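# Pull the monitor closer and turn it to face you

## Task

Slide the monitor roughly 0.15 m (about a hand's length) toward your own side, judged at its base. Also rotate it 90 degrees about the vertical so its screen faces directly across the desk toward you. It must still be standing upright at the end, and anything already satisfied at the start must still be satisfied when you finish.

## Robot and tools

Robot. Two six-joint arms, left_arm and right_arm, each with a two-finger gripper. The left gripper has rigid fingers. The right gripper's fingers can fold. It grips firmly only with the outer quarter of each pad, near the tips. Closer to the palm the fingers wrap and pull the part inward, so a narrow part may be held loosely or not at all. The right fingers also fold if pushed tip-first into a surface, unless fully closed. Calibrated base positions: left_arm at (+0.020, +0.521, 0) m, right_arm at (+0.036, -0.659, 0) m, both with almost no yaw.

Frames. In the scene frame the origin is at table height, midway between the nominal bases. +z is up, +x points out over the table, and left_arm sits on the +y side. Your own side is where the arms stand, so bringing the monitor nearer means toward lower x. Reported hand positions (m), quaternions (wxyz) and velocities are in the scene frame. Motion offsets are taken along each Hand target's own axes: the fingers point along the gripper's +z, and they open and close along its y.

One row = 18 numbers, each in [-1, 1], always for both arms. Left arm first: dx, dy, dz, rx, ry, rz, then gripper position, force_limit, speed. The right arm's nine follow in the same order. dx..rz are an offset, not a pose. They count from that arm's Hand target as it stood when the action or move began, not from the previous row. 1.0 equals 0.6 m or 180 degrees, and rx, ry, rz together form one rotation vector. Sending all six pose numbers as 0 re-commands the current Hand target. Always resend each gripper's intended three numbers, because 0 there is itself a command.

Gripper numbers. position: +1 is open (140 mm). The pads touch near -0.8, and -1 closes until blocked. force_limit and speed: -1 to +1, both starting at +1. A faster close squeezes harder. object_status: 0 moving, 1 blocked while opening, 2 blocked while closing (a grip), 3 reached the target or the pads met. position_measured is in counts: 3 open, about 75 = 100 mm, 139 = 60 mm, 200 = 20 mm, 230 = pads touching. To tighten a grip, raise force_limit and change position slightly, for example -1 to -0.98. To loosen it, open and then close slowly.

Tools.
- execute_actions(actions, cameras): actions is a list of actions. Each action has up to 15 rows, one row per 1/30 s step. A short action repeats its last row. An empty list returns the state plus images. cameras names which views to return: "all", a list of names, or [].
- move(target, speed, blend, stop_force, zero, blocking, cameras): target is one 18-number row, or a list of up to 15 rows. Every row is an offset from the Hand targets at the start of the move. It drives each gripper along a straight path and does not avoid obstacles. speed is in m/s (0.002 to 2, default 0.25); turning rate is at most twice that in rad/s. blend is in m, for corners in a list. stop_force is in N (10 to 80, one value for both arms) and ends an arm's path when it meets resistance. It needs a slow move, is unreliable while the gripper rotates, and gives no reading near stretched or straight-wrist poses. zero=false keeps the previous force zero. blocking=false returns early and cannot be combined with stop_force. Total time is capped at 10 s. The result adds a move: line with the ending (done, off_target, moving, held, fault) and limits (paced = pose clipped, held = steps withheld).
- wait(seconds 0 to 10), stop(), clear_fault(arm) after a reported torque or force fault, zoom_image(camera, region [x0,y0,x1,y1], at most 504x504 px) on cam_left_wrist or cam_right_wrist, and finished_scene(scene) once the goal holds without the robot.

Results. Each call reports end-effector pose, Hand target, joint positions and torques, external torques, flange force (gripper axes, includes held weight, noisy), Tool commands and object_status. The Hand target is the last commanded pose after clipping: each step is clipped to within 70 mm and 16 degrees of the measured pose. A gripper can settle short of its Hand target, so send the remaining gap as an offset. Images are 896x504, from cam_left_wrist and cam_right_wrist.

Cautions.
- Approach the monitor gently and at low speed.
- Push or grip near its foot so it slides rather than tips.
- Turn it about the vertical in modest steps, and check it stays upright and on the table; a fall off the table fails the task.
- Never drive a target beyond a firm contact: the arms are stiff. Fault stops happen at the joint torque limits (elbow 140, wrist joints 39.6 N m) or at 144 N outside force.
- Keep the arms from pressing on each other, and don't grip the other arm's fingers.
- Avoid paths close to an arm's own base and long stretched holds, which heat the motors.
- Don't release a part while it is still moving, and avoid slams.
- Time counts, including thinking, so work efficiently.

Each tool is called as name([rows], argument=value, ...), one row to a line, values as JSON.

## Session

execute_actions(actions=[])

Scene clock: 0.00 s.
left_arm: end_effector_position=(+0.6473, +0.8962, +0.1054) position_measured=3 object_status=3 end_effector_quat_wxyz=(+0.013, +0.998, -0.060, -0.001) | right_arm: end_effector_position=(+0.9408, -0.8044, +0.2946) position_measured=3 object_status=3 end_effector_quat_wxyz=(+0.078, +0.934, -0.347, +0.026)
Joint positions: left_arm=[0.464 0.419 1.678 -0.025 1.06 2.206] | right_arm=[-0.139 0.605 1.037 -0.165 1.483 2.157]
Joint velocities: within noise
Joint torques (N m): no reading
External joint torques (N m): no reading
Flange force (N): no reading
Hand target: left_arm +0.6473, +0.8962, +0.1054; +0.013, +0.998, -0.060, -0.001 | right_arm +0.9408, -0.8044, +0.2946; +0.078, +0.934, -0.347, +0.026
Tool commands: left_gripper/position=+1.0 left_gripper/force_limit=+1.0 left_gripper/speed=+1.0 right_gripper/position=+1.0 right_gripper/force_limit=+1.0 right_gripper/speed=+1.0

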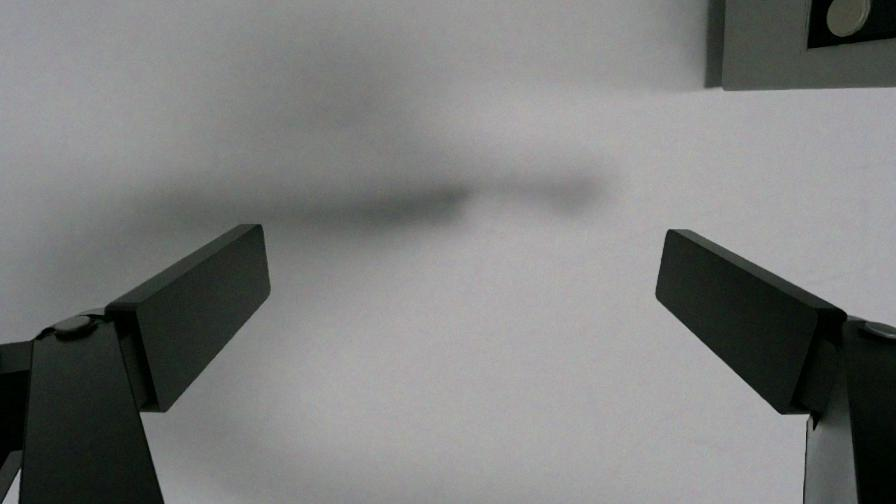

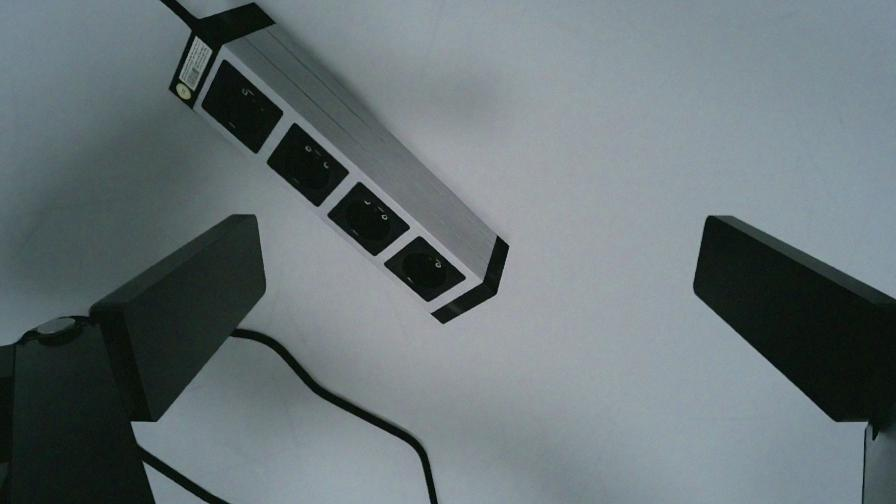

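move(target=[-0.27,0.537,-0.667,0,0.39,0,1,1,1,-0.44,0.255,-0.435,0.215,0.248,0,1,1,1], cameras=["all"])

Scene clock: 11.80 s.
left_arm: end_effector_position=(+0.4490, +0.6066, +0.5141) position_measured=3 object_status=3 end_effector_quat_wxyz=(+0.046, +0.817, -0.042, +0.573) | right_arm: end_effector_position=(+0.6421, -0.7059, +0.5442) position_measured=3 object_status=3 end_effector_quat_wxyz=(-0.105, +0.828, -0.264, +0.483)
Joint positions: left_arm=[0.579 -0.678 2.264 -1.097 0.802 2.782] | right_arm=[-0.171 -0.395 1.985 0.128 0.522 1.944]
Joint torques (N m): left_arm=[-0.72 22.47 -44.44 0.22 -1.11 0.19] | right_arm=[0.7 -1.94 -44.95 5.09 -2.24 -0.72]
External joint torques (N m): left_arm=[0.64 -1.09 0.34 0 0.27 -0.19] | right_arm=[-0.69 -2.48 0.3 -0.63 -0.11 0.7]
Flange force (N): left_arm=[0.0 0.0 0.0] | right_arm=[0.0 0.0 0.0]
Hand target: left_arm +0.4490, +0.6066, +0.5141; +0.046, +0.817, -0.042, +0.573 | right_arm +0.6421, -0.7059, +0.5442; -0.105, +0.828, -0.264, +0.483
Off the commanded pose: left_arm 0.000 m, 0 deg | right_arm 0.000 m, 0 deg.
move: done
camera_calibration:
cam_left_wrist: T_world_to_cam=[[-0.111466, -0.992824, 0.0433048, 0.636337], [-0.624727, 0.0361167, -0.780008, 0.664885], [0.772847, -0.113998, -0.62427, 0.183567], [0, 0, 0, 1]] pos_world=[0.344432, 0.628684, 0.605655]
cam_right_wrist: T_world_to_cam=[[-0.338262, -0.834359, -0.435228, -0.122846], [-0.666547, 0.538905, -0.515069, 1.0887], [0.664299, 0.115872, -0.738431, 0.196317], [0, 0, 0, 1]] pos_world=[0.553701, -0.71195, 0.652255]

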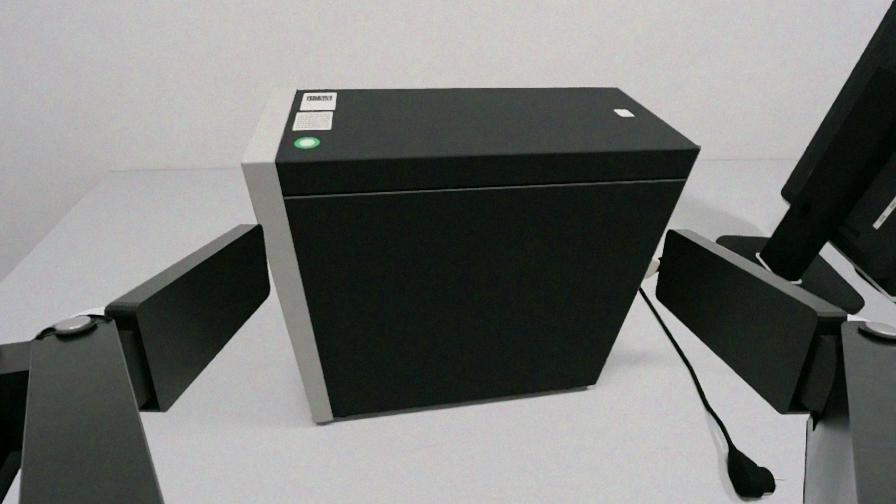

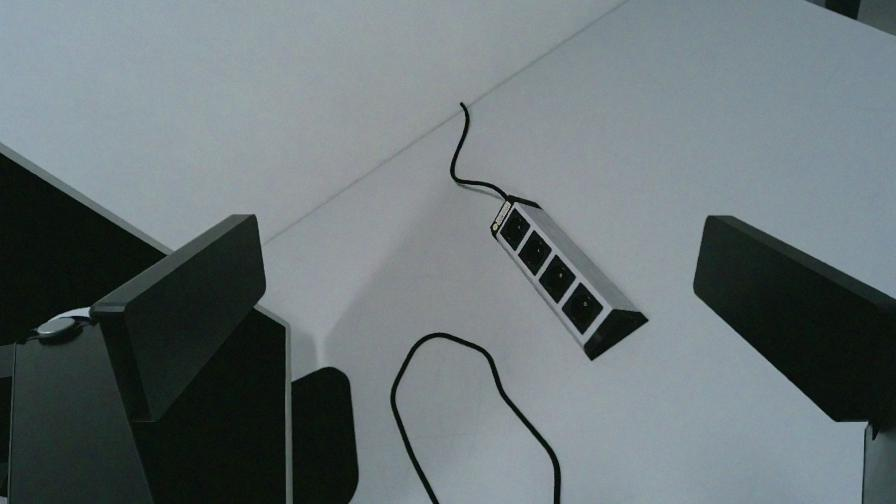

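move(target=[0,0,0,-0.194,-0.005,0.070,1,1,1,0.1,-0.06,-0.07,0.207,-0.119,-0.142,1,1,1], cameras=["all"])

Scene clock: 20.53 s.
left_arm: end_effector_position=(+0.4490, +0.6066, +0.5141) position_measured=3 object_status=3 end_effector_quat_wxyz=(+0.226, +0.761, -0.300, +0.530) | right_arm: end_effector_position=(+0.6419, -0.7046, +0.6258) position_measured=3 object_status=3 end_effector_quat_wxyz=(-0.299, +0.862, +0.111, +0.394)
Joint positions: left_arm=[0.846 -0.293 2.08 -1.216 1.582 3.348] | right_arm=[-0.624 -0.142 1.66 1.022 1.452 0.655]
Joint torques (N m): left_arm=[-0.71 -6.89 -40.59 -0.97 0.27 0.36] | right_arm=[0.11 -27.56 -42.22 5.27 -0.28 -0.77]
External joint torques (N m): left_arm=[0.63 -2.85 0.36 -0.08 0.31 -0.36] | right_arm=[-0.11 0.25 -0.11 -0.7 -0.05 0.75]
Flange force (N): left_arm=[0.8 6.0 -1.5] | right_arm=[1.6 -0.7 0.1]
Hand target: left_arm +0.4490, +0.6066, +0.5141; +0.226, +0.761, -0.300, +0.530 | right_arm +0.6419, -0.7046, +0.6258; -0.299, +0.862, +0.111, +0.394
Off the commanded pose: left_arm 0.000 m, 0 deg | right_arm 0.000 m, 0 deg.
move: done
camera_calibration:
cam_left_wrist: T_world_to_cam=[[-0.688171, -0.724319, 0.042236, 0.732909], [-0.474907, 0.405667, -0.780959, 0.374012], [0.54853, -0.557491, -0.623152, 0.55271], [0, 0, 0, 1]] pos_world=[0.378809, 0.687266, 0.605556]
cam_right_wrist: T_world_to_cam=[[0.421904, -0.79534, -0.435237, -0.546782], [-0.841097, -0.164146, -0.515375, 0.746711], [0.338456, 0.583515, -0.738212, 0.795027], [0, 0, 0, 1]] pos_world=[0.589664, -0.776219, 0.733755]

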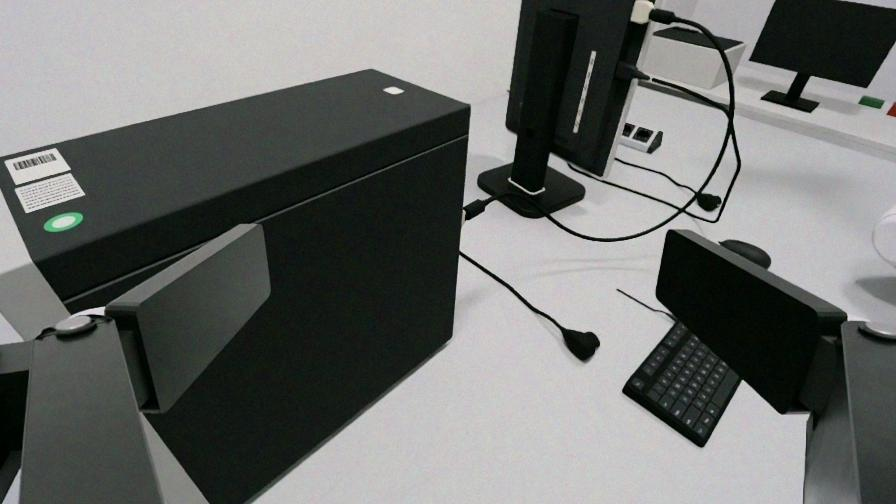

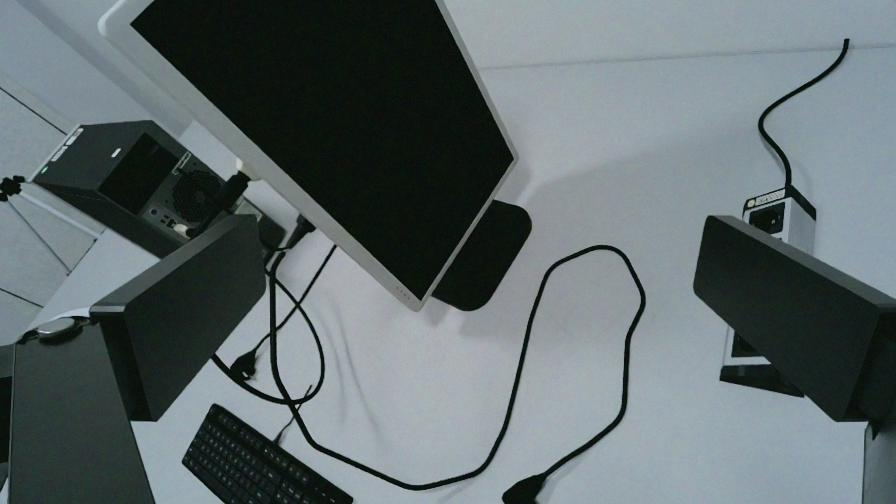

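move(target=[0.088,0.938,0.863,0.230,-0.025,-0.086,1,1,1,0,0,0,0,0,0,1,1,1], cameras=["all"])

Scene clock: 99.47 s.
left_arm: end_effector_position=(+0.4189, -0.1514, +0.4038) position_measured=3 object_status=3 end_effector_quat_wxyz=(-0.001, +0.844, +0.001, +0.537) | right_arm: end_effector_position=(+0.6419, -0.7046, +0.6258) position_measured=3 object_status=3 end_effector_quat_wxyz=(-0.299, +0.862, +0.111, +0.394)
Joint positions: left_arm=[-1.516 0.26 1.69 -1.953 -1.336 2.829] | right_arm=[-0.624 -0.142 1.66 1.022 1.452 0.655]
Joint torques (N m): left_arm=[0.19 -60.58 -36.8 0.82 -1.02 0.27] | right_arm=[0.05 -27.07 -42.73 5.27 -0.08 -0.7]
External joint torques (N m): left_arm=[-0.12 -4.2 -1.06 -0.02 0.25 -0.27] | right_arm=[-0.06 -0.43 0.29 -0.69 -0.25 0.68]
Flange force (N): left_arm=[2.6 -4.4 -1.9] | right_arm=[0.0 -1.6 0.6]
Hand target: left_arm +0.4189, -0.1514, +0.4037; -0.001, +0.844, +0.001, +0.537 | right_arm +0.6419, -0.7046, +0.6258; -0.299, +0.862, +0.111, +0.394
Off the commanded pose: left_arm 0.000 m, 0 deg | right_arm 0.000 m, 0 deg.
move: done; limits=paced
camera_calibration:
cam_left_wrist: T_world_to_cam=[[0.0122652, -0.999813, 0.0149426, -0.156258], [-0.693125, -0.019272, -0.720559, 0.583727], [0.720713, -0.00151928, -0.693232, 0.118277], [0, 0, 0, 1]] pos_world=[0.321269, -0.144799, 0.504938]
cam_right_wrist: T_world_to_cam=[[0.421949, -0.79531, -0.435249, -0.546776], [-0.84111, -0.164224, -0.515329, 0.746624], [0.338368, 0.583535, -0.738237, 0.795113], [0, 0, 0, 1]] pos_world=[0.589663, -0.776219, 0.733755]

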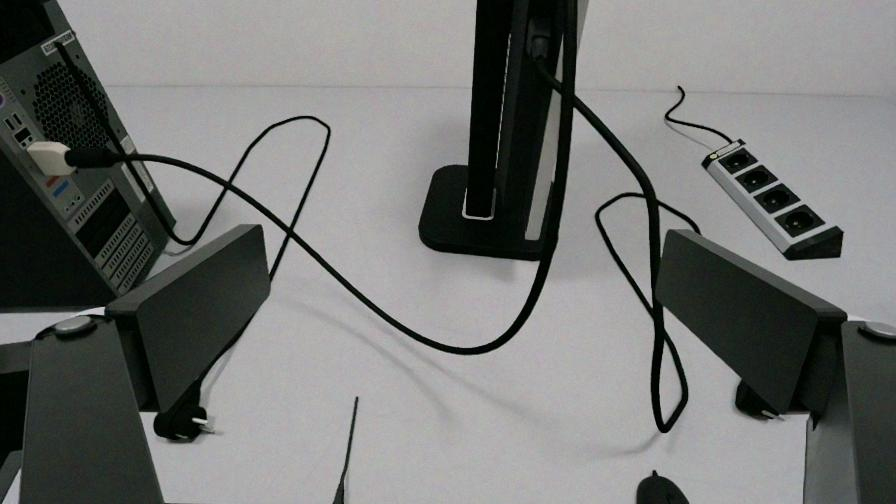

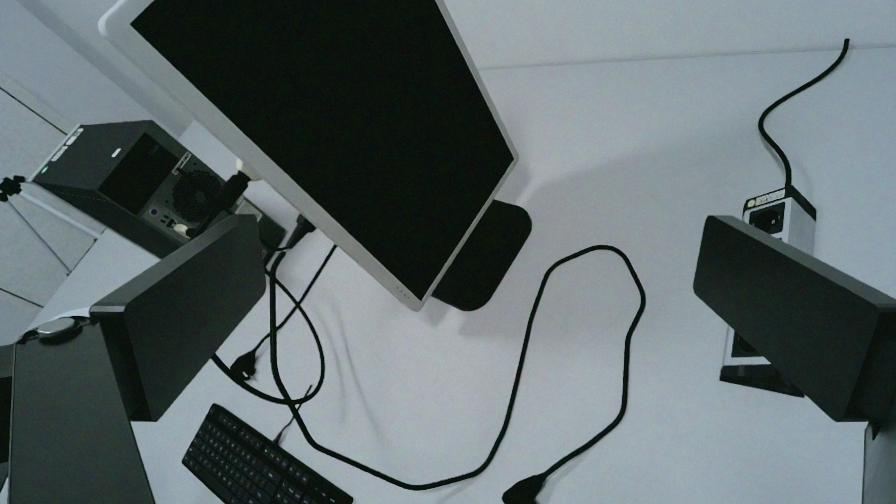

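move(target=[0.076,-0.167,-0.035,0,0,0,1,1,1,-0.48,-0.042,0.892,0.099,0.064,-0.196,-1,-1,0], cameras=["all"])

Scene clock: 182.80 s.
left_arm: end_effector_position=(+0.4190, -0.0513, +0.4540) position_measured=3 object_status=3 end_effector_quat_wxyz=(-0.001, +0.844, +0.001, +0.537) | right_arm: end_effector_position=(+0.7675, -0.3489, +0.1486) position_measured=233 object_status=3 end_effector_quat_wxyz=(-0.303, +0.690, +0.394, +0.527)
Joint positions: left_arm=[-1.5 0.08 1.811 -1.962 -1.344 2.891] | right_arm=[-0.005 0.456 2.127 1.886 1.072 -1.017]
Joint torques (N m): left_arm=[-0.56 -43.71 -39.32 0.73 -0.91 0.28] | right_arm=[-0.2 -74.09 -27.55 0.99 2.61 -0.48]
External joint torques (N m): left_arm=[0.66 -3.65 0.3 0.06 0.29 -0.28] | right_arm=[0.42 0.81 0.27 -0.49 -0.29 0.47]
Flange force (N): left_arm=[0.9 -6.4 0.0] | right_arm=[0.4 0.9 0.6]
Hand target: left_arm +0.4190, -0.0513, +0.4540; -0.001, +0.844, +0.001, +0.537 | right_arm +0.7675, -0.3489, +0.1485; -0.303, +0.690, +0.394, +0.527
Off the commanded pose: left_arm 0.000 m, 0 deg | right_arm 0.000 m, 0 deg.
move: done
camera_calibration:
cam_left_wrist: T_world_to_cam=[[0.0124066, -0.999811, 0.0149449, -0.0569729], [-0.693124, -0.0193716, -0.720558, 0.621822], [0.720712, -0.00141898, -0.693233, 0.153234], [0, 0, 0, 1]] pos_world=[0.321269, -0.0446991, 0.555138]
cam_right_wrist: T_world_to_cam=[[0.862342, -0.506193, -0.0116124, -0.824646], [-0.303358, -0.498162, -0.812286, 0.179643], [0.405388, 0.703991, -0.583144, 0.160446], [0, 0, 0, 1]] pos_world=[0.70058, -0.440891, 0.229908]

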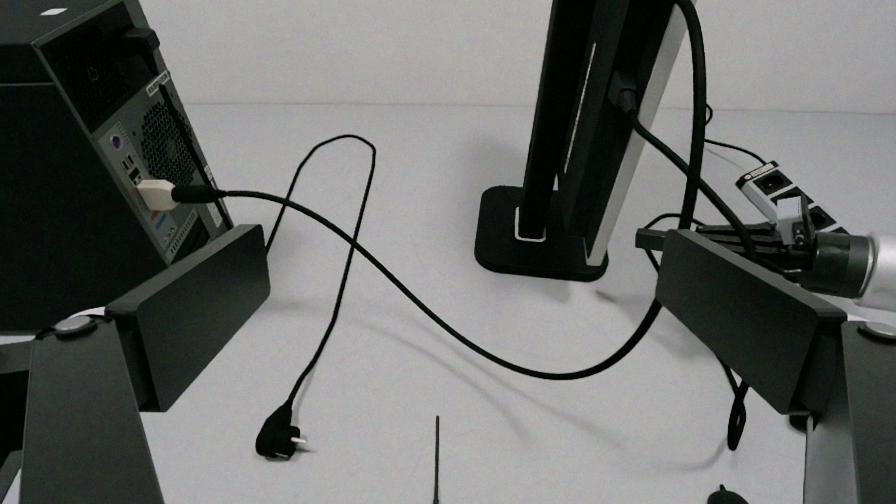

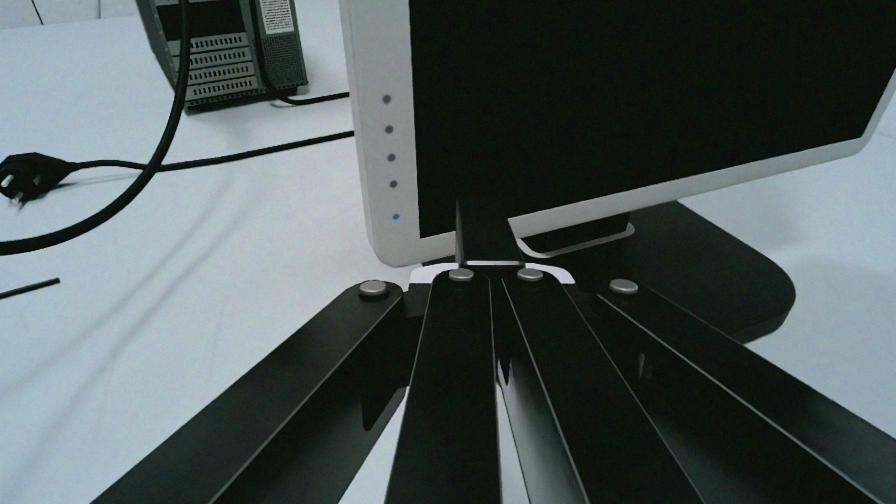

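move([
  [0,0,0,0,0,0,1,1,1,0.032,0.007,0.121,0,0,0,-1,-1,0],
  [0,0,0,0,0,0,1,1,1,0.043,-0.02,0.162,0,0,0,-1,-1,0],
  [0,0,0,0,0,0,1,1,1,0.057,-0.039,0.213,0,0,0,-1,-1,0],
  [0,0,0,0,0,0,1,1,1,0.07,-0.045,0.261,0,0,0,-1,-1,0],
], blend=0.02, speed=0.06, cameras=["all"])

Scene clock: 196.00 s.
left_arm: end_effector_position=(+0.4190, -0.0513, +0.4540) position_measured=3 object_status=3 end_effector_quat_wxyz=(-0.001, +0.844, +0.001, +0.537) | right_arm: end_effector_position=(+0.8261, -0.1954, +0.1482) position_measured=233 object_status=3 end_effector_quat_wxyz=(-0.303, +0.690, +0.394, +0.527) end_effector_velocity=(+0.008, -0.002, +0.007) end_effector_angular_velocity=(+0.010, -0.007, -0.013)
Joint positions: left_arm=[-1.5 0.08 1.811 -1.962 -1.344 2.891] | right_arm=[0.234 0.543 1.959 2.07 0.917 -0.993]
Joint velocities: left_arm=[within noise] | right_arm=[-0.002 -0.001 -0.008 0.013 0 0]
Joint torques (N m): left_arm=[-0.66 -43.59 -39.4 0.81 -0.92 0.22] | right_arm=[-4.43 -85.8 -48.29 6.12 1.11 -0.42]
External joint torques (N m): left_arm=[0.78 -3.92 0.25 -0.01 0.3 -0.22] | right_arm=[3.92 1.78 18.2 -6.14 1.15 0.42]
Flange force (N): left_arm=[1.3 -6.8 0.0] | right_arm=[-7.4 -18.1 -25.2]
Hand target: left_arm +0.4190, -0.0513, +0.4540; -0.001, +0.844, +0.001, +0.537 | right_arm +0.8262, -0.1954, +0.1483; -0.303, +0.690, +0.394, +0.527
Off the commanded pose: left_arm 0.000 m, 0 deg | right_arm 0.000 m, 0 deg.
move: done; blend cut to 0.0151 m at target 1, 0.0151 m at target 2, 0.015 m at target 3
camera_calibration:
cam_left_wrist: T_world_to_cam=[[0.0124066, -0.999811, 0.0149449, -0.0569729], [-0.693124, -0.0193716, -0.720558, 0.621822], [0.720712, -0.00141898, -0.693233, 0.153234], [0, 0, 0, 1]] pos_world=[0.321269, -0.0446991, 0.555138]
cam_right_wrist: T_world_to_cam=[[0.862345, -0.506187, -0.0116617, -0.797508], [-0.303488, -0.498314, -0.812144, 0.273664], [0.405286, 0.703887, -0.58334, 0.0283774], [0, 0, 0, 1]] pos_world=[0.75928, -0.287292, 0.229508]

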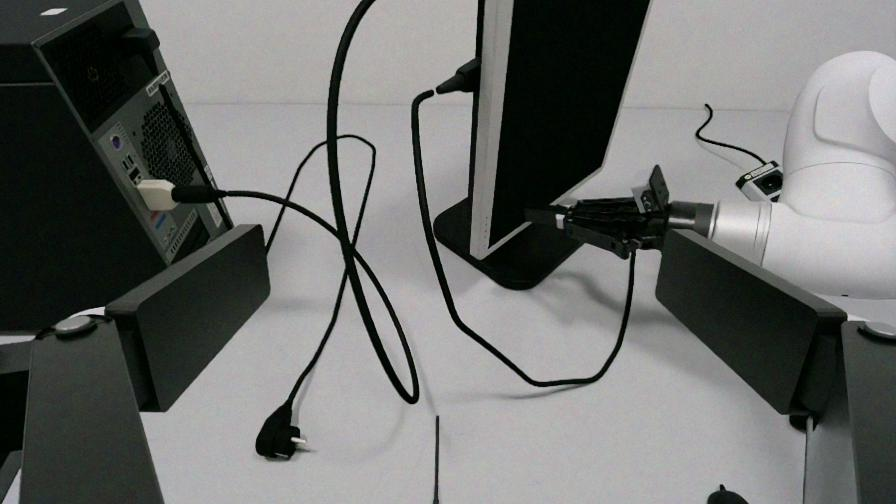

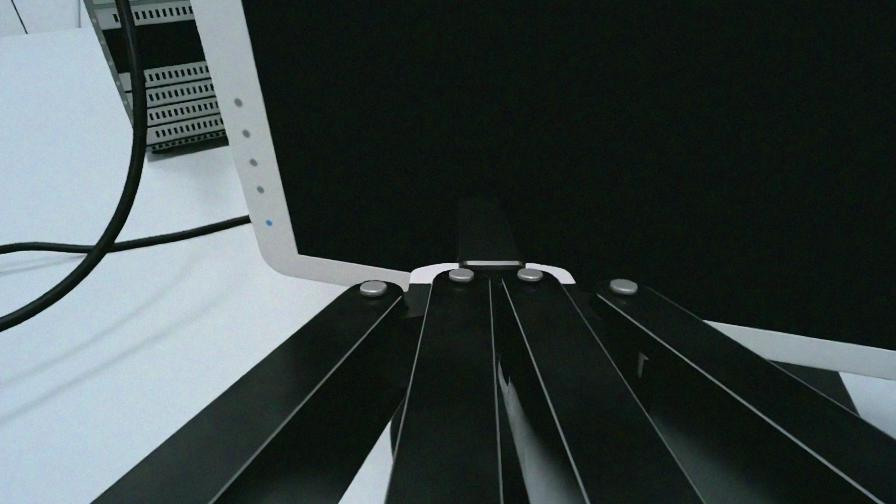

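move([
  [0,0,0,0,0,0,1,1,1,0.039,0.0035,0.147,-0.067,0,0.018,-1,-1,0],
  [0,0,0,0,0,0,1,1,1,0.06,0.031,0.225,-0.134,0,0.036,-1,-1,0],
], blend=0.02, speed=0.06, cameras=["all"])

Scene clock: 212.80 s.
left_arm: end_effector_position=(+0.4190, -0.0513, +0.4540) position_measured=3 object_status=3 end_effector_quat_wxyz=(-0.001, +0.844, +0.001, +0.537) | right_arm: end_effector_position=(+0.9128, -0.0843, +0.1478) position_measured=233 object_status=3 end_effector_quat_wxyz=(-0.182, +0.759, +0.236, +0.579)
Joint positions: left_arm=[-1.5 0.08 1.811 -1.962 -1.344 2.891] | right_arm=[0.52 0.62 1.807 2.996 0.594 -1.469]
Joint torques (N m): left_arm=[-0.68 -43.42 -39.1 0.73 -0.95 0.21] | right_arm=[-59.05 -59.71 -46.73 10.18 -3.98 -0.23]
External joint torques (N m): left_arm=[0.75 -3.99 0.08 0.06 0.33 -0.22] | right_arm=[59.18 -32.18 15.65 -12.87 6.69 0.23]
Flange force (N): left_arm=[1.5 -6.6 0.0] | right_arm=[11.6 -52.4 -74.3]
Hand target: left_arm +0.4190, -0.0513, +0.4540; -0.001, +0.844, +0.001, +0.537 | right_arm +0.9129, -0.0843, +0.1478; -0.182, +0.759, +0.236, +0.579
Off the commanded pose: left_arm 0.000 m, 0 deg | right_arm 0.000 m, 0 deg.
move: done
camera_calibration:
cam_left_wrist: T_world_to_cam=[[0.0124066, -0.999811, 0.0149449, -0.0569729], [-0.693124, -0.0193716, -0.720558, 0.621822], [0.720712, -0.00141898, -0.693233, 0.153234], [0, 0, 0, 1]] pos_world=[0.321269, -0.0446991, 0.555138]
cam_right_wrist: T_world_to_cam=[[0.568033, -0.822937, -0.0106492, -0.57421], [-0.485823, -0.324839, -0.811453, 0.535976], [0.664315, 0.466105, -0.584321, -0.341593], [0, 0, 0, 1]] pos_world=[0.813485, -0.139214, 0.229204]

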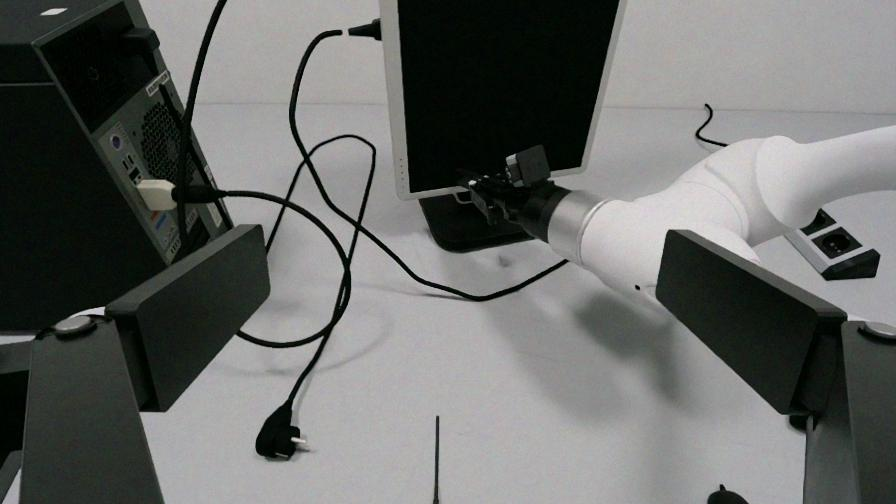

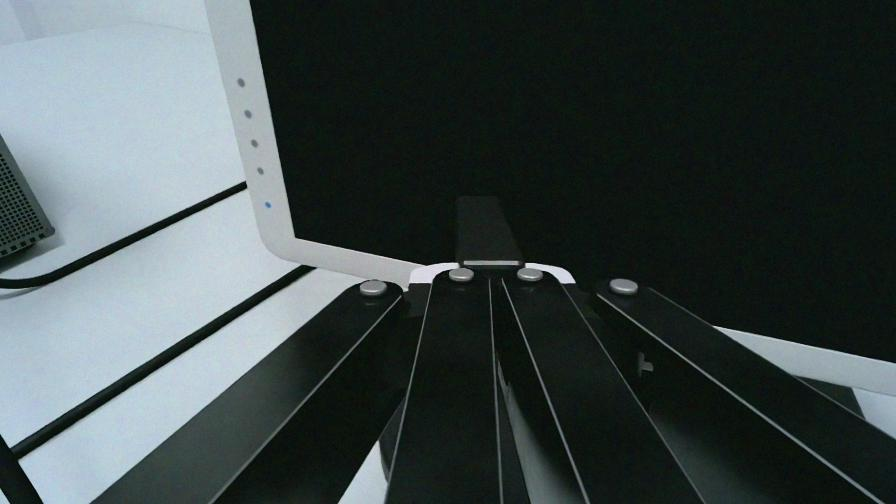

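move([
  [0,0,0,0,0,0,1,1,1,-0.006,0.002,-0.147,0,0,0,-1,-1,0],
  [0,0,0,0,0,0,1,1,1,0.092,0.277,-0.63,0.146,-0.087,0.207,-1,-1,0],
  [0,0,0,0,0,0,1,1,1,0.058,0.814,-0.06,0.293,-0.174,0.414,-1,-1,0],
], blend=0.03, speed=[0.12,0.3,0.25], cameras=["all"])

Scene clock: 276.20 s.
left_arm: end_effector_position=(+0.4190, -0.0513, +0.4540) position_measured=3 object_status=3 end_effector_quat_wxyz=(-0.001, +0.844, +0.001, +0.537) | right_arm: end_effector_position=(+1.1695, -0.5007, +0.1895) position_measured=233 object_status=3 end_effector_quat_wxyz=(+0.707, -0.707, +0.000, -0.001)
Joint positions: left_arm=[-1.5 0.08 1.811 -1.962 -1.344 2.891] | right_arm=[-0.184 1.315 0.471 1.532 1.748 1.35]
Joint torques (N m): left_arm=[-0.76 -44 -39.28 0.77 -0.89 0.19] | right_arm=[0.18 -145.55 -42.37 3.51 0.86 -0.64]
External joint torques (N m): left_arm=[0.84 -3.12 0.29 0.02 0.27 -0.19] | right_arm=[0.57 2.35 0.46 -0.66 -0.25 0.59]
Flange force (N): left_arm=[1.0 -5.6 0.4] | right_arm=[0.0 0.0 0.0]
Hand target: left_arm +0.4190, -0.0513, +0.4540; -0.001, +0.844, +0.001, +0.537 | right_arm +1.1695, -0.5007, +0.1895; +0.707, -0.707, +0.000, -0.001
Off the commanded pose: left_arm 0.000 m, 0 deg | right_arm 0.000 m, 0 deg.
move: done
camera_calibration:
cam_left_wrist: T_world_to_cam=[[0.0124066, -0.999811, 0.0149449, -0.0569729], [-0.693124, -0.0193716, -0.720558, 0.621822], [0.720712, -0.00141898, -0.693233, 0.153234], [0, 0, 0, 1]] pos_world=[0.321269, -0.0446991, 0.555138]
cam_right_wrist: T_world_to_cam=[[-0.00576266, 0.00160154, -0.999982, 0.209119], [-0.936847, -0.349707, 0.00483874, 0.91964], [-0.349693, 0.936858, 0.00351564, 1.01659], [0, 0, 0, 1]] pos_world=[1.21826, -0.631133, 0.201092]

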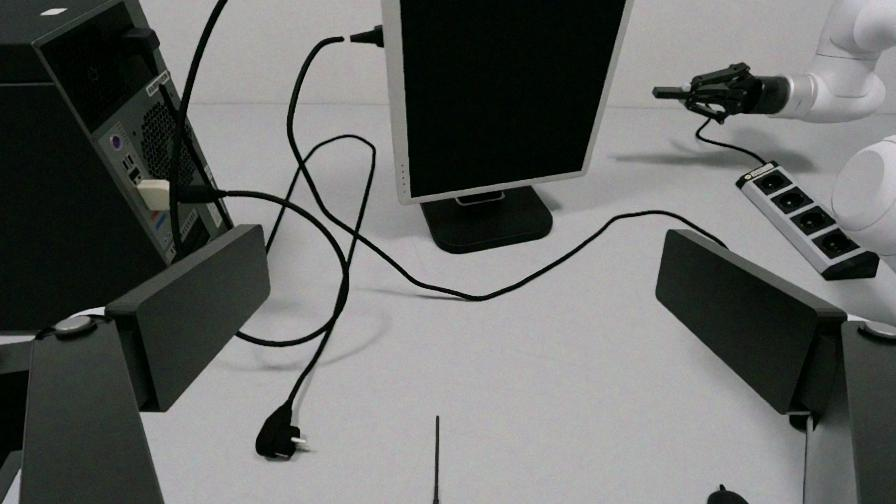

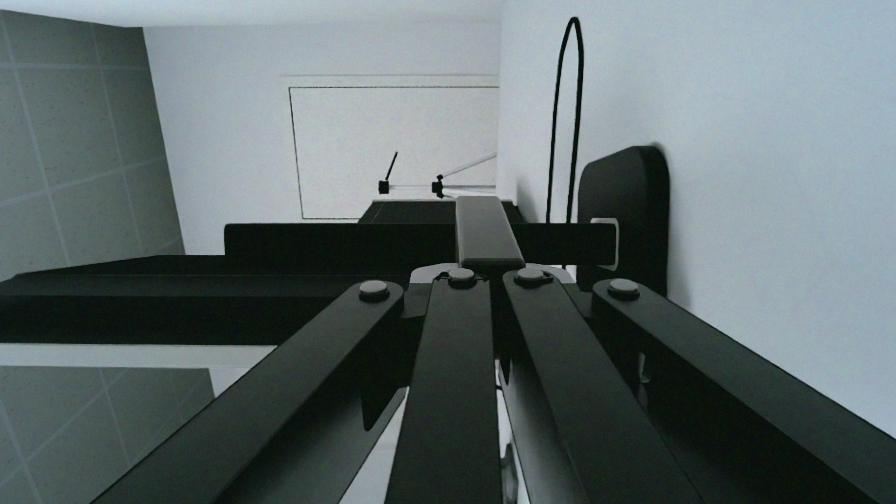

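move([
  [0,0,0,0,0,0,1,1,1,-0.075,0.066,0.25,0,0,0,-1,-1,0],
  [0,0,0,0,0,0,1,1,1,-0.075,0.066,0.69,0,0,0,-1,-1,0],
], blend=0.02, speed=0.15, cameras=["all"])

Scene clock: 297.60 s.
left_arm: end_effector_position=(+0.4190, -0.0513, +0.4540) position_measured=3 object_status=3 end_effector_quat_wxyz=(-0.001, +0.844, +0.001, +0.537) | right_arm: end_effector_position=(+1.1252, -0.0867, +0.1499) position_measured=233 object_status=3 end_effector_quat_wxyz=(+0.707, -0.707, +0.000, -0.001)
Joint positions: left_arm=[-1.5 0.08 1.811 -1.962 -1.344 2.891] | right_arm=[0.184 1.258 0.667 1.636 1.396 1.209]
Joint torques (N m): left_arm=[-0.57 -43.55 -39.14 0.85 -0.95 0.25] | right_arm=[-1.31 -145.35 -42.25 2.93 1.28 -0.83]
External joint torques (N m): left_arm=[0.65 -3.94 -0.05 -0.06 0.33 -0.25] | right_arm=[1.64 4.45 0.52 -0.64 -0.3 0.78]
Flange force (N): left_arm=[1.5 -6.3 -0.3] | right_arm=[10.2 3.2 3.8]
Hand target: left_arm +0.4190, -0.0513, +0.4540; -0.001, +0.844, +0.001, +0.537 | right_arm +1.1252, -0.0866, +0.1498; +0.707, -0.707, +0.000, -0.001
Off the commanded pose: left_arm 0.000 m, 0 deg | right_arm 0.000 m, 0 deg.
move: done
camera_calibration:
cam_left_wrist: T_world_to_cam=[[0.0124066, -0.999811, 0.0149449, -0.0569729], [-0.693124, -0.0193716, -0.720558, 0.621822], [0.720712, -0.00141898, -0.693233, 0.153234], [0, 0, 0, 1]] pos_world=[0.321269, -0.0446991, 0.555138]
cam_right_wrist: T_world_to_cam=[[-0.00579721, 0.00169538, -0.999982, 0.168562], [-0.936846, -0.349708, 0.0048383, 1.02301], [-0.349693, 0.936857, 0.00361564, 0.613331], [0, 0, 0, 1]] pos_world=[1.17386, -0.217133, 0.161392]

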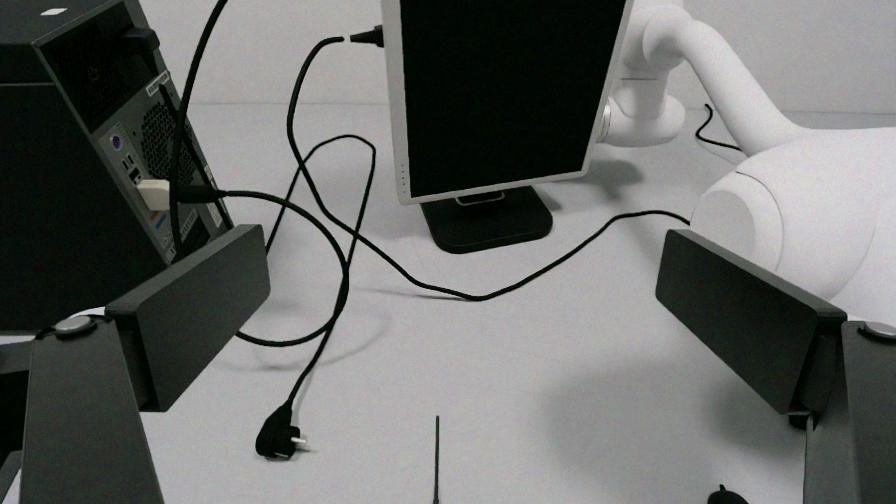

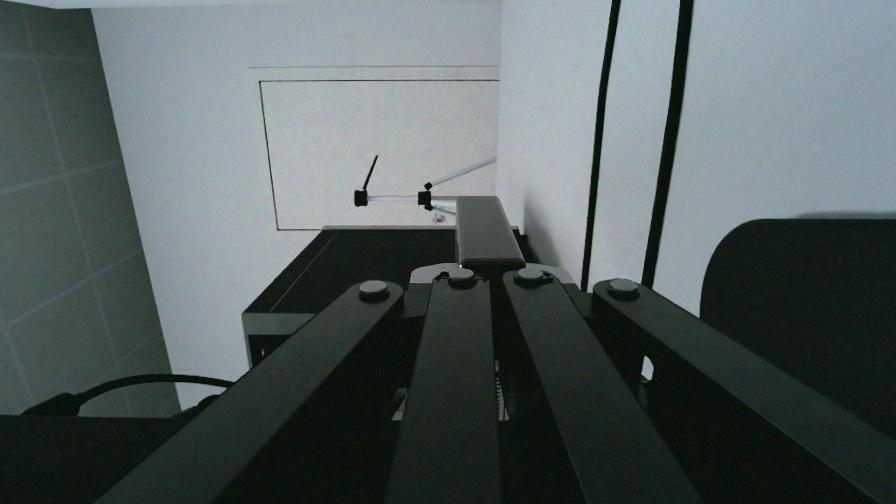

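move(target=[0,0,0,0,0,0,1,1,1,-0.15,0,0,0,0,0,-1,-1,0], speed=0.05, cameras=["all"])

Scene clock: 303.00 s.
left_arm: end_effector_position=(+0.4190, -0.0513, +0.4540) position_measured=3 object_status=3 end_effector_quat_wxyz=(-0.001, +0.844, +0.001, +0.537) | right_arm: end_effector_position=(+1.0352, -0.0865, +0.1497) position_measured=233 object_status=3 end_effector_quat_wxyz=(+0.707, -0.707, +0.000, -0.001)
Joint positions: left_arm=[-1.5 0.08 1.811 -1.962 -1.344 2.891] | right_arm=[0.201 1.088 1.03 1.678 1.398 1.013]
Joint torques (N m): left_arm=[-0.47 -43.69 -39.34 0.85 -0.92 0.19] | right_arm=[29.76 -124.42 -20.03 -6.67 13.18 0.77]
External joint torques (N m): left_arm=[0.57 -3.78 0.24 -0.06 0.3 -0.19] | right_arm=[-29.82 -7.22 -19.08 8.62 -11.7 -0.82]
Flange force (N): left_arm=[1.1 -6.5 -0.3] | right_arm=[53.9 -5.7 -2.2]
Hand target: left_arm +0.4190, -0.0513, +0.4540; -0.001, +0.844, +0.001, +0.537 | right_arm +1.0352, -0.0865, +0.1497; +0.707, -0.707, +0.000, -0.001
Off the commanded pose: left_arm 0.000 m, 0 deg | right_arm 0.000 m, 0 deg.
move: done
camera_calibration:
cam_left_wrist: T_world_to_cam=[[0.0124066, -0.999811, 0.0149449, -0.0569729], [-0.693124, -0.0193716, -0.720558, 0.621822], [0.720712, -0.00141898, -0.693233, 0.153234], [0, 0, 0, 1]] pos_world=[0.321269, -0.0446991, 0.555138]
cam_right_wrist: T_world_to_cam=[[-0.00579721, 0.00169538, -0.999982, 0.167941], [-0.936846, -0.349708, 0.0048383, 0.938862], [-0.349693, 0.936857, 0.00361564, 0.581706], [0, 0, 0, 1]] pos_world=[1.08396, -0.216933, 0.161292]

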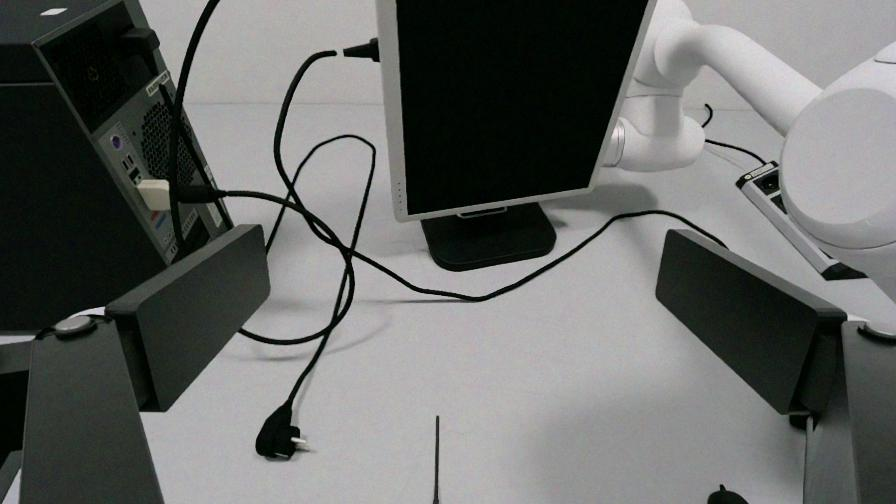

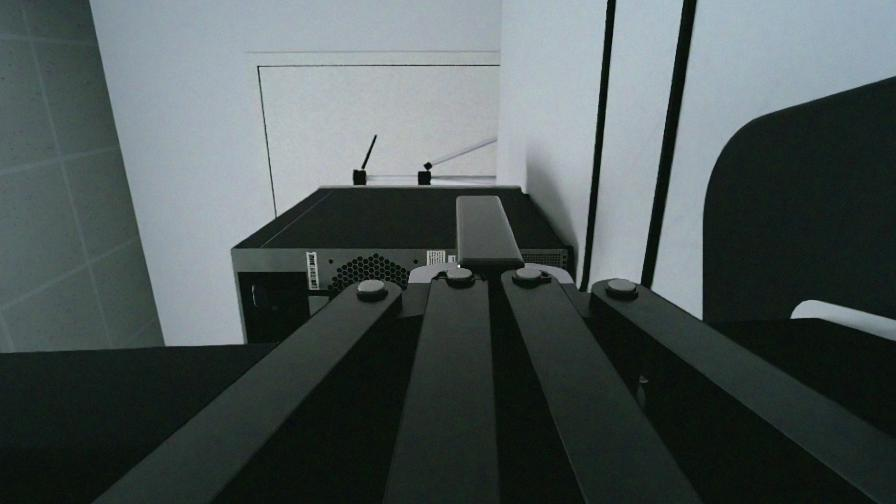

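move([
  [0,0,0,0,0,0,1,1,1,0.025,0,0,0,0,0,-1,-1,0],
  [0,0,0,0,0,0,1,1,1,0.025,0,-0.125,0,0,0,-1,-1,0],
  [0,0,0,0,0,0,1,1,1,-0.12,0,-0.125,0,0,0,-1,-1,0],
], speed=0.06, cameras=["all"])

Scene clock: 324.43 s.
left_arm: end_effector_position=(+0.4190, -0.0513, +0.4540) position_measured=3 object_status=3 end_effector_quat_wxyz=(-0.001, +0.844, +0.001, +0.537) | right_arm: end_effector_position=(+0.9631, -0.1614, +0.1495) position_measured=233 object_status=3 end_effector_quat_wxyz=(+0.707, -0.707, +0.000, -0.001)
Joint positions: left_arm=[-1.5 0.08 1.811 -1.962 -1.344 2.891] | right_arm=[0.138 0.965 1.296 1.661 1.463 0.873]
Joint torques (N m): left_arm=[-0.79 -43.75 -39.37 0.81 -0.9 0.24] | right_arm=[51.15 -65.68 22.74 -33.83 13.84 -1.24]
External joint torques (N m): left_arm=[0.83 -3.59 0.19 -0.03 0.28 -0.24] | right_arm=[-51.52 -56.92 -59.01 35.71 -12.04 1.19]
Flange force (N): left_arm=[1.2 -6.2 0.2] | right_arm=[92.1 -58.4 -4.4]
Hand target: left_arm +0.4190, -0.0513, +0.4540; -0.001, +0.844, +0.001, +0.537 | right_arm +0.9631, -0.1614, +0.1495; +0.707, -0.707, +0.000, -0.001
Off the commanded pose: left_arm 0.000 m, 0 deg | right_arm 0.000 m, 0 deg.
move: done
camera_calibration:
cam_left_wrist: T_world_to_cam=[[0.0124066, -0.999811, 0.0149449, -0.0569729], [-0.693124, -0.0193716, -0.720558, 0.621822], [0.720712, -0.00141898, -0.693233, 0.153234], [0, 0, 0, 1]] pos_world=[0.321269, -0.0446991, 0.555138]
cam_right_wrist: T_world_to_cam=[[-0.00579721, 0.00169538, -0.999982, 0.16745], [-0.936846, -0.349708, 0.0048383, 0.845123], [-0.349693, 0.936857, 0.00361564, 0.626665], [0, 0, 0, 1]] pos_world=[1.01186, -0.291833, 0.161092]

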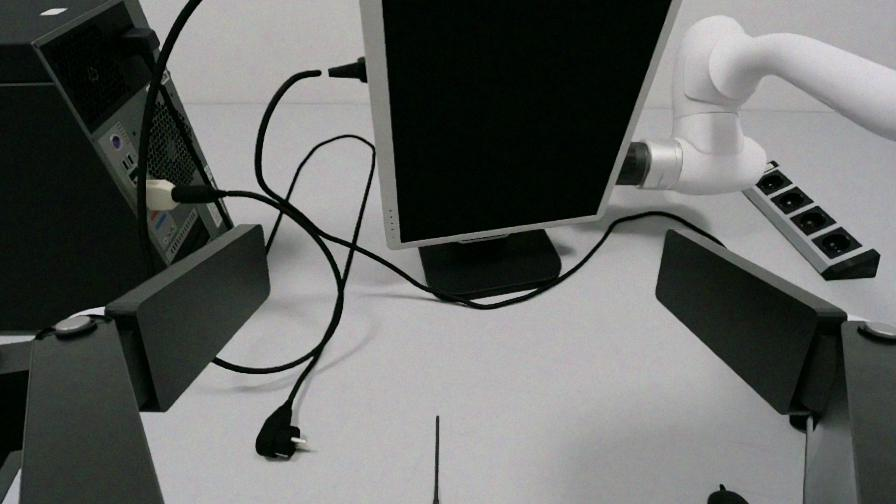

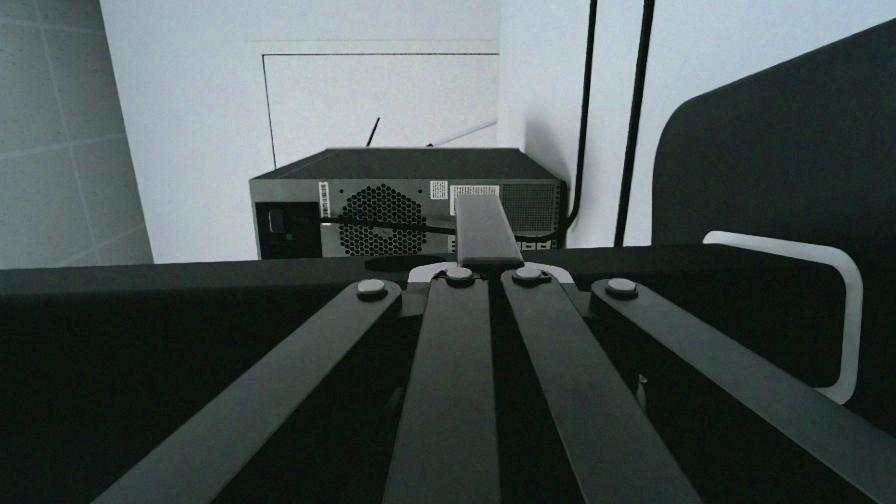

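move([
  [0,0,0,0,0,0,1,1,1,0.035,0,0,0,0,0,-1,-1,0],
  [0,0,0,0,0,0,1,1,1,0.035,-0.1,-0.19,0,0,0,-1,-1,0],
  [0,0,0,0,0,0,1,1,1,-0.14,-0.1,-0.19,0,0,0,-1,-1,0],
], speed=[0.06,0.12,0.06], cameras=["all"])

Scene clock: 341.93 s.
left_arm: end_effector_position=(+0.4190, -0.0513, +0.4540) position_measured=3 object_status=3 end_effector_quat_wxyz=(-0.001, +0.844, +0.001, +0.537) | right_arm: end_effector_position=(+0.8788, -0.2753, +0.2093) position_measured=233 object_status=3 end_effector_quat_wxyz=(+0.707, -0.707, +0.000, -0.001)
Joint positions: left_arm=[-1.5 0.08 1.811 -1.962 -1.344 2.891] | right_arm=[0.018 0.781 1.546 1.585 1.556 0.813]
Joint torques (N m): left_arm=[-0.32 -44.08 -39.45 0.84 -0.99 0.22] | right_arm=[36.67 -98.29 -23.11 -4.77 2.75 -0.8]
External joint torques (N m): left_arm=[0.41 -3.5 0.21 -0.05 0.36 -0.22] | right_arm=[-36.43 -9 -10.79 6.75 -0.84 0.75]
Flange force (N): left_arm=[0.9 -6.0 -0.3] | right_arm=[17.3 -12.5 -36.0]
Hand target: left_arm +0.4190, -0.0513, +0.4540; -0.001, +0.844, +0.001, +0.537 | right_arm +0.8788, -0.2753, +0.2093; +0.707, -0.707, +0.000, -0.001
Off the commanded pose: left_arm 0.000 m, 0 deg | right_arm 0.000 m, 0 deg.
move: done
camera_calibration:
cam_left_wrist: T_world_to_cam=[[0.0124066, -0.999811, 0.0149449, -0.0569729], [-0.693124, -0.0193716, -0.720558, 0.621822], [0.720712, -0.00141898, -0.693233, 0.153234], [0, 0, 0, 1]] pos_world=[0.321269, -0.0446991, 0.555138]
cam_right_wrist: T_world_to_cam=[[-0.00585631, 0.00156644, -0.999982, 0.226956], [-0.936813, -0.349795, 0.00493843, 0.725938], [-0.349781, 0.936825, 0.00351597, 0.703768], [0, 0, 0, 1]] pos_world=[0.927562, -0.405733, 0.220892]

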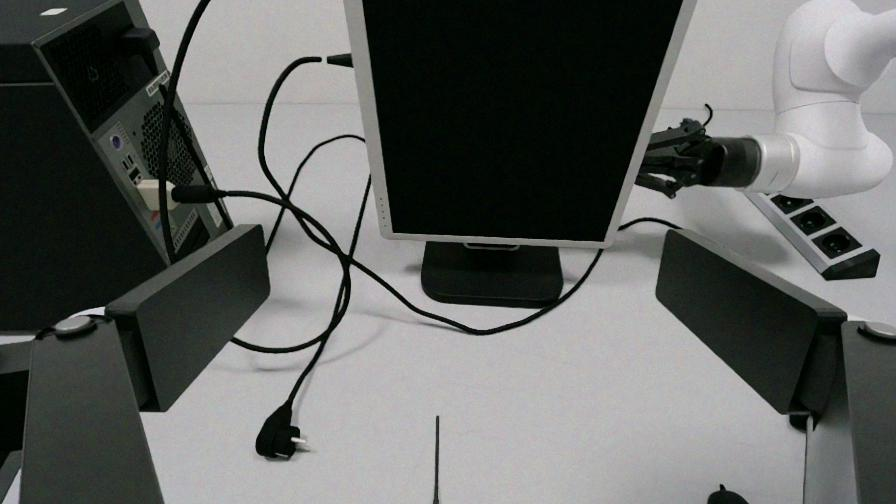

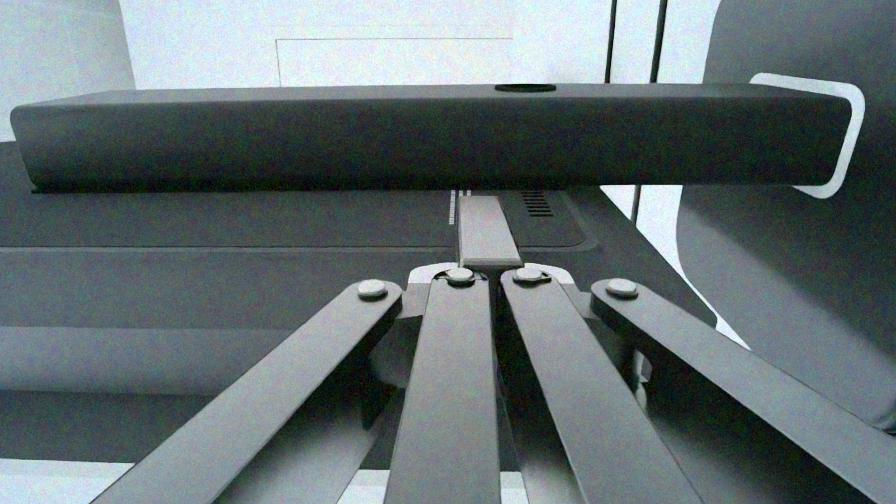

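move([
  [0,0,0,0,0,0,1,1,1,0.16,0,0,0,0,0,-1,-1,0],
  [0,0,0,0,0,0,1,1,1,0.16,0.083,0.34,0,0,0,-1,-1,0],
  [0,0,0,0,0,0,1,1,1,-0.028,0.083,0.34,0,0,0,-1,-1,0],
], speed=[0.15,0.15,0.06], cameras=["all"])

Scene clock: 358.47 s.
left_arm: end_effector_position=(+0.4190, -0.0513, +0.4540) position_measured=3 object_status=3 end_effector_quat_wxyz=(-0.001, +0.844, +0.001, +0.537) | right_arm: end_effector_position=(+0.8624, -0.0713, +0.1595) position_measured=233 object_status=3 end_effector_quat_wxyz=(+0.707, -0.707, +0.000, -0.001)
Joint positions: left_arm=[-1.5 0.08 1.811 -1.962 -1.344 2.891] | right_arm=[0.258 0.861 1.5 1.758 1.389 0.762]
Joint torques (N m): left_arm=[-0.31 -43.99 -39.28 0.81 -0.96 0.23] | right_arm=[26.95 -94.43 0.47 -14.35 9.74 0.37]
External joint torques (N m): left_arm=[0.41 -3.58 0.18 -0.02 0.33 -0.23] | right_arm=[-26.45 -18.22 -34.1 15.64 -7.72 -0.42]
Flange force (N): left_arm=[0.9 -6.0 -0.4] | right_arm=[62.2 -19.4 7.7]
Hand target: left_arm +0.4190, -0.0513, +0.4540; -0.001, +0.844, +0.001, +0.537 | right_arm +0.8624, -0.0713, +0.1595; +0.707, -0.707, +0.000, -0.001
Off the commanded pose: left_arm 0.000 m, 0 deg | right_arm 0.000 m, 0 deg.
move: done
camera_calibration:
cam_left_wrist: T_world_to_cam=[[0.0124066, -0.999811, 0.0149449, -0.0569729], [-0.693124, -0.0193716, -0.720558, 0.621822], [0.720712, -0.00141898, -0.693233, 0.153234], [0, 0, 0, 1]] pos_world=[0.321269, -0.0446991, 0.555138]
cam_right_wrist: T_world_to_cam=[[-0.00589105, 0.00166083, -0.999981, 0.176792], [-0.936846, -0.349708, 0.00493829, 0.782226], [-0.349693, 0.936857, 0.00361608, 0.507004], [0, 0, 0, 1]] pos_world=[0.911162, -0.201733, 0.171092]

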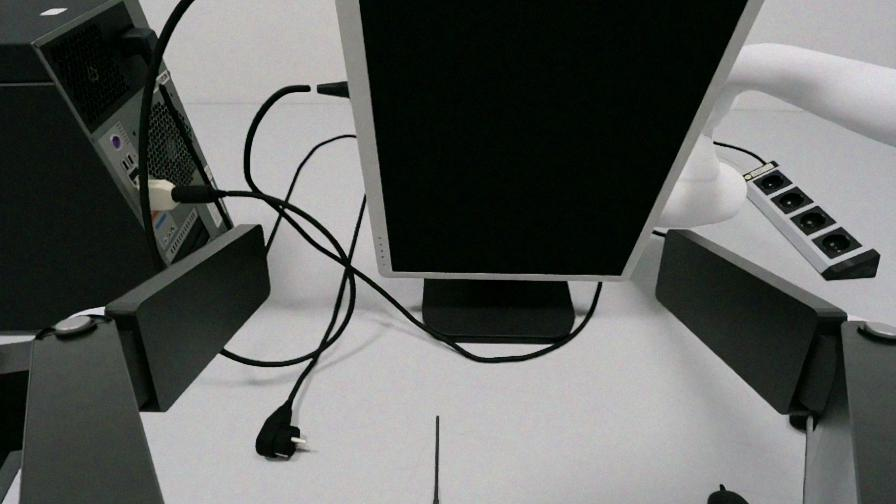

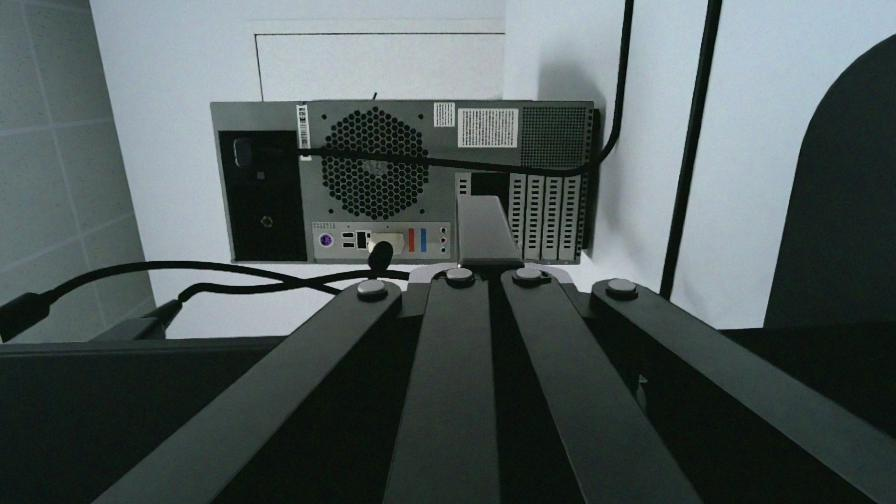

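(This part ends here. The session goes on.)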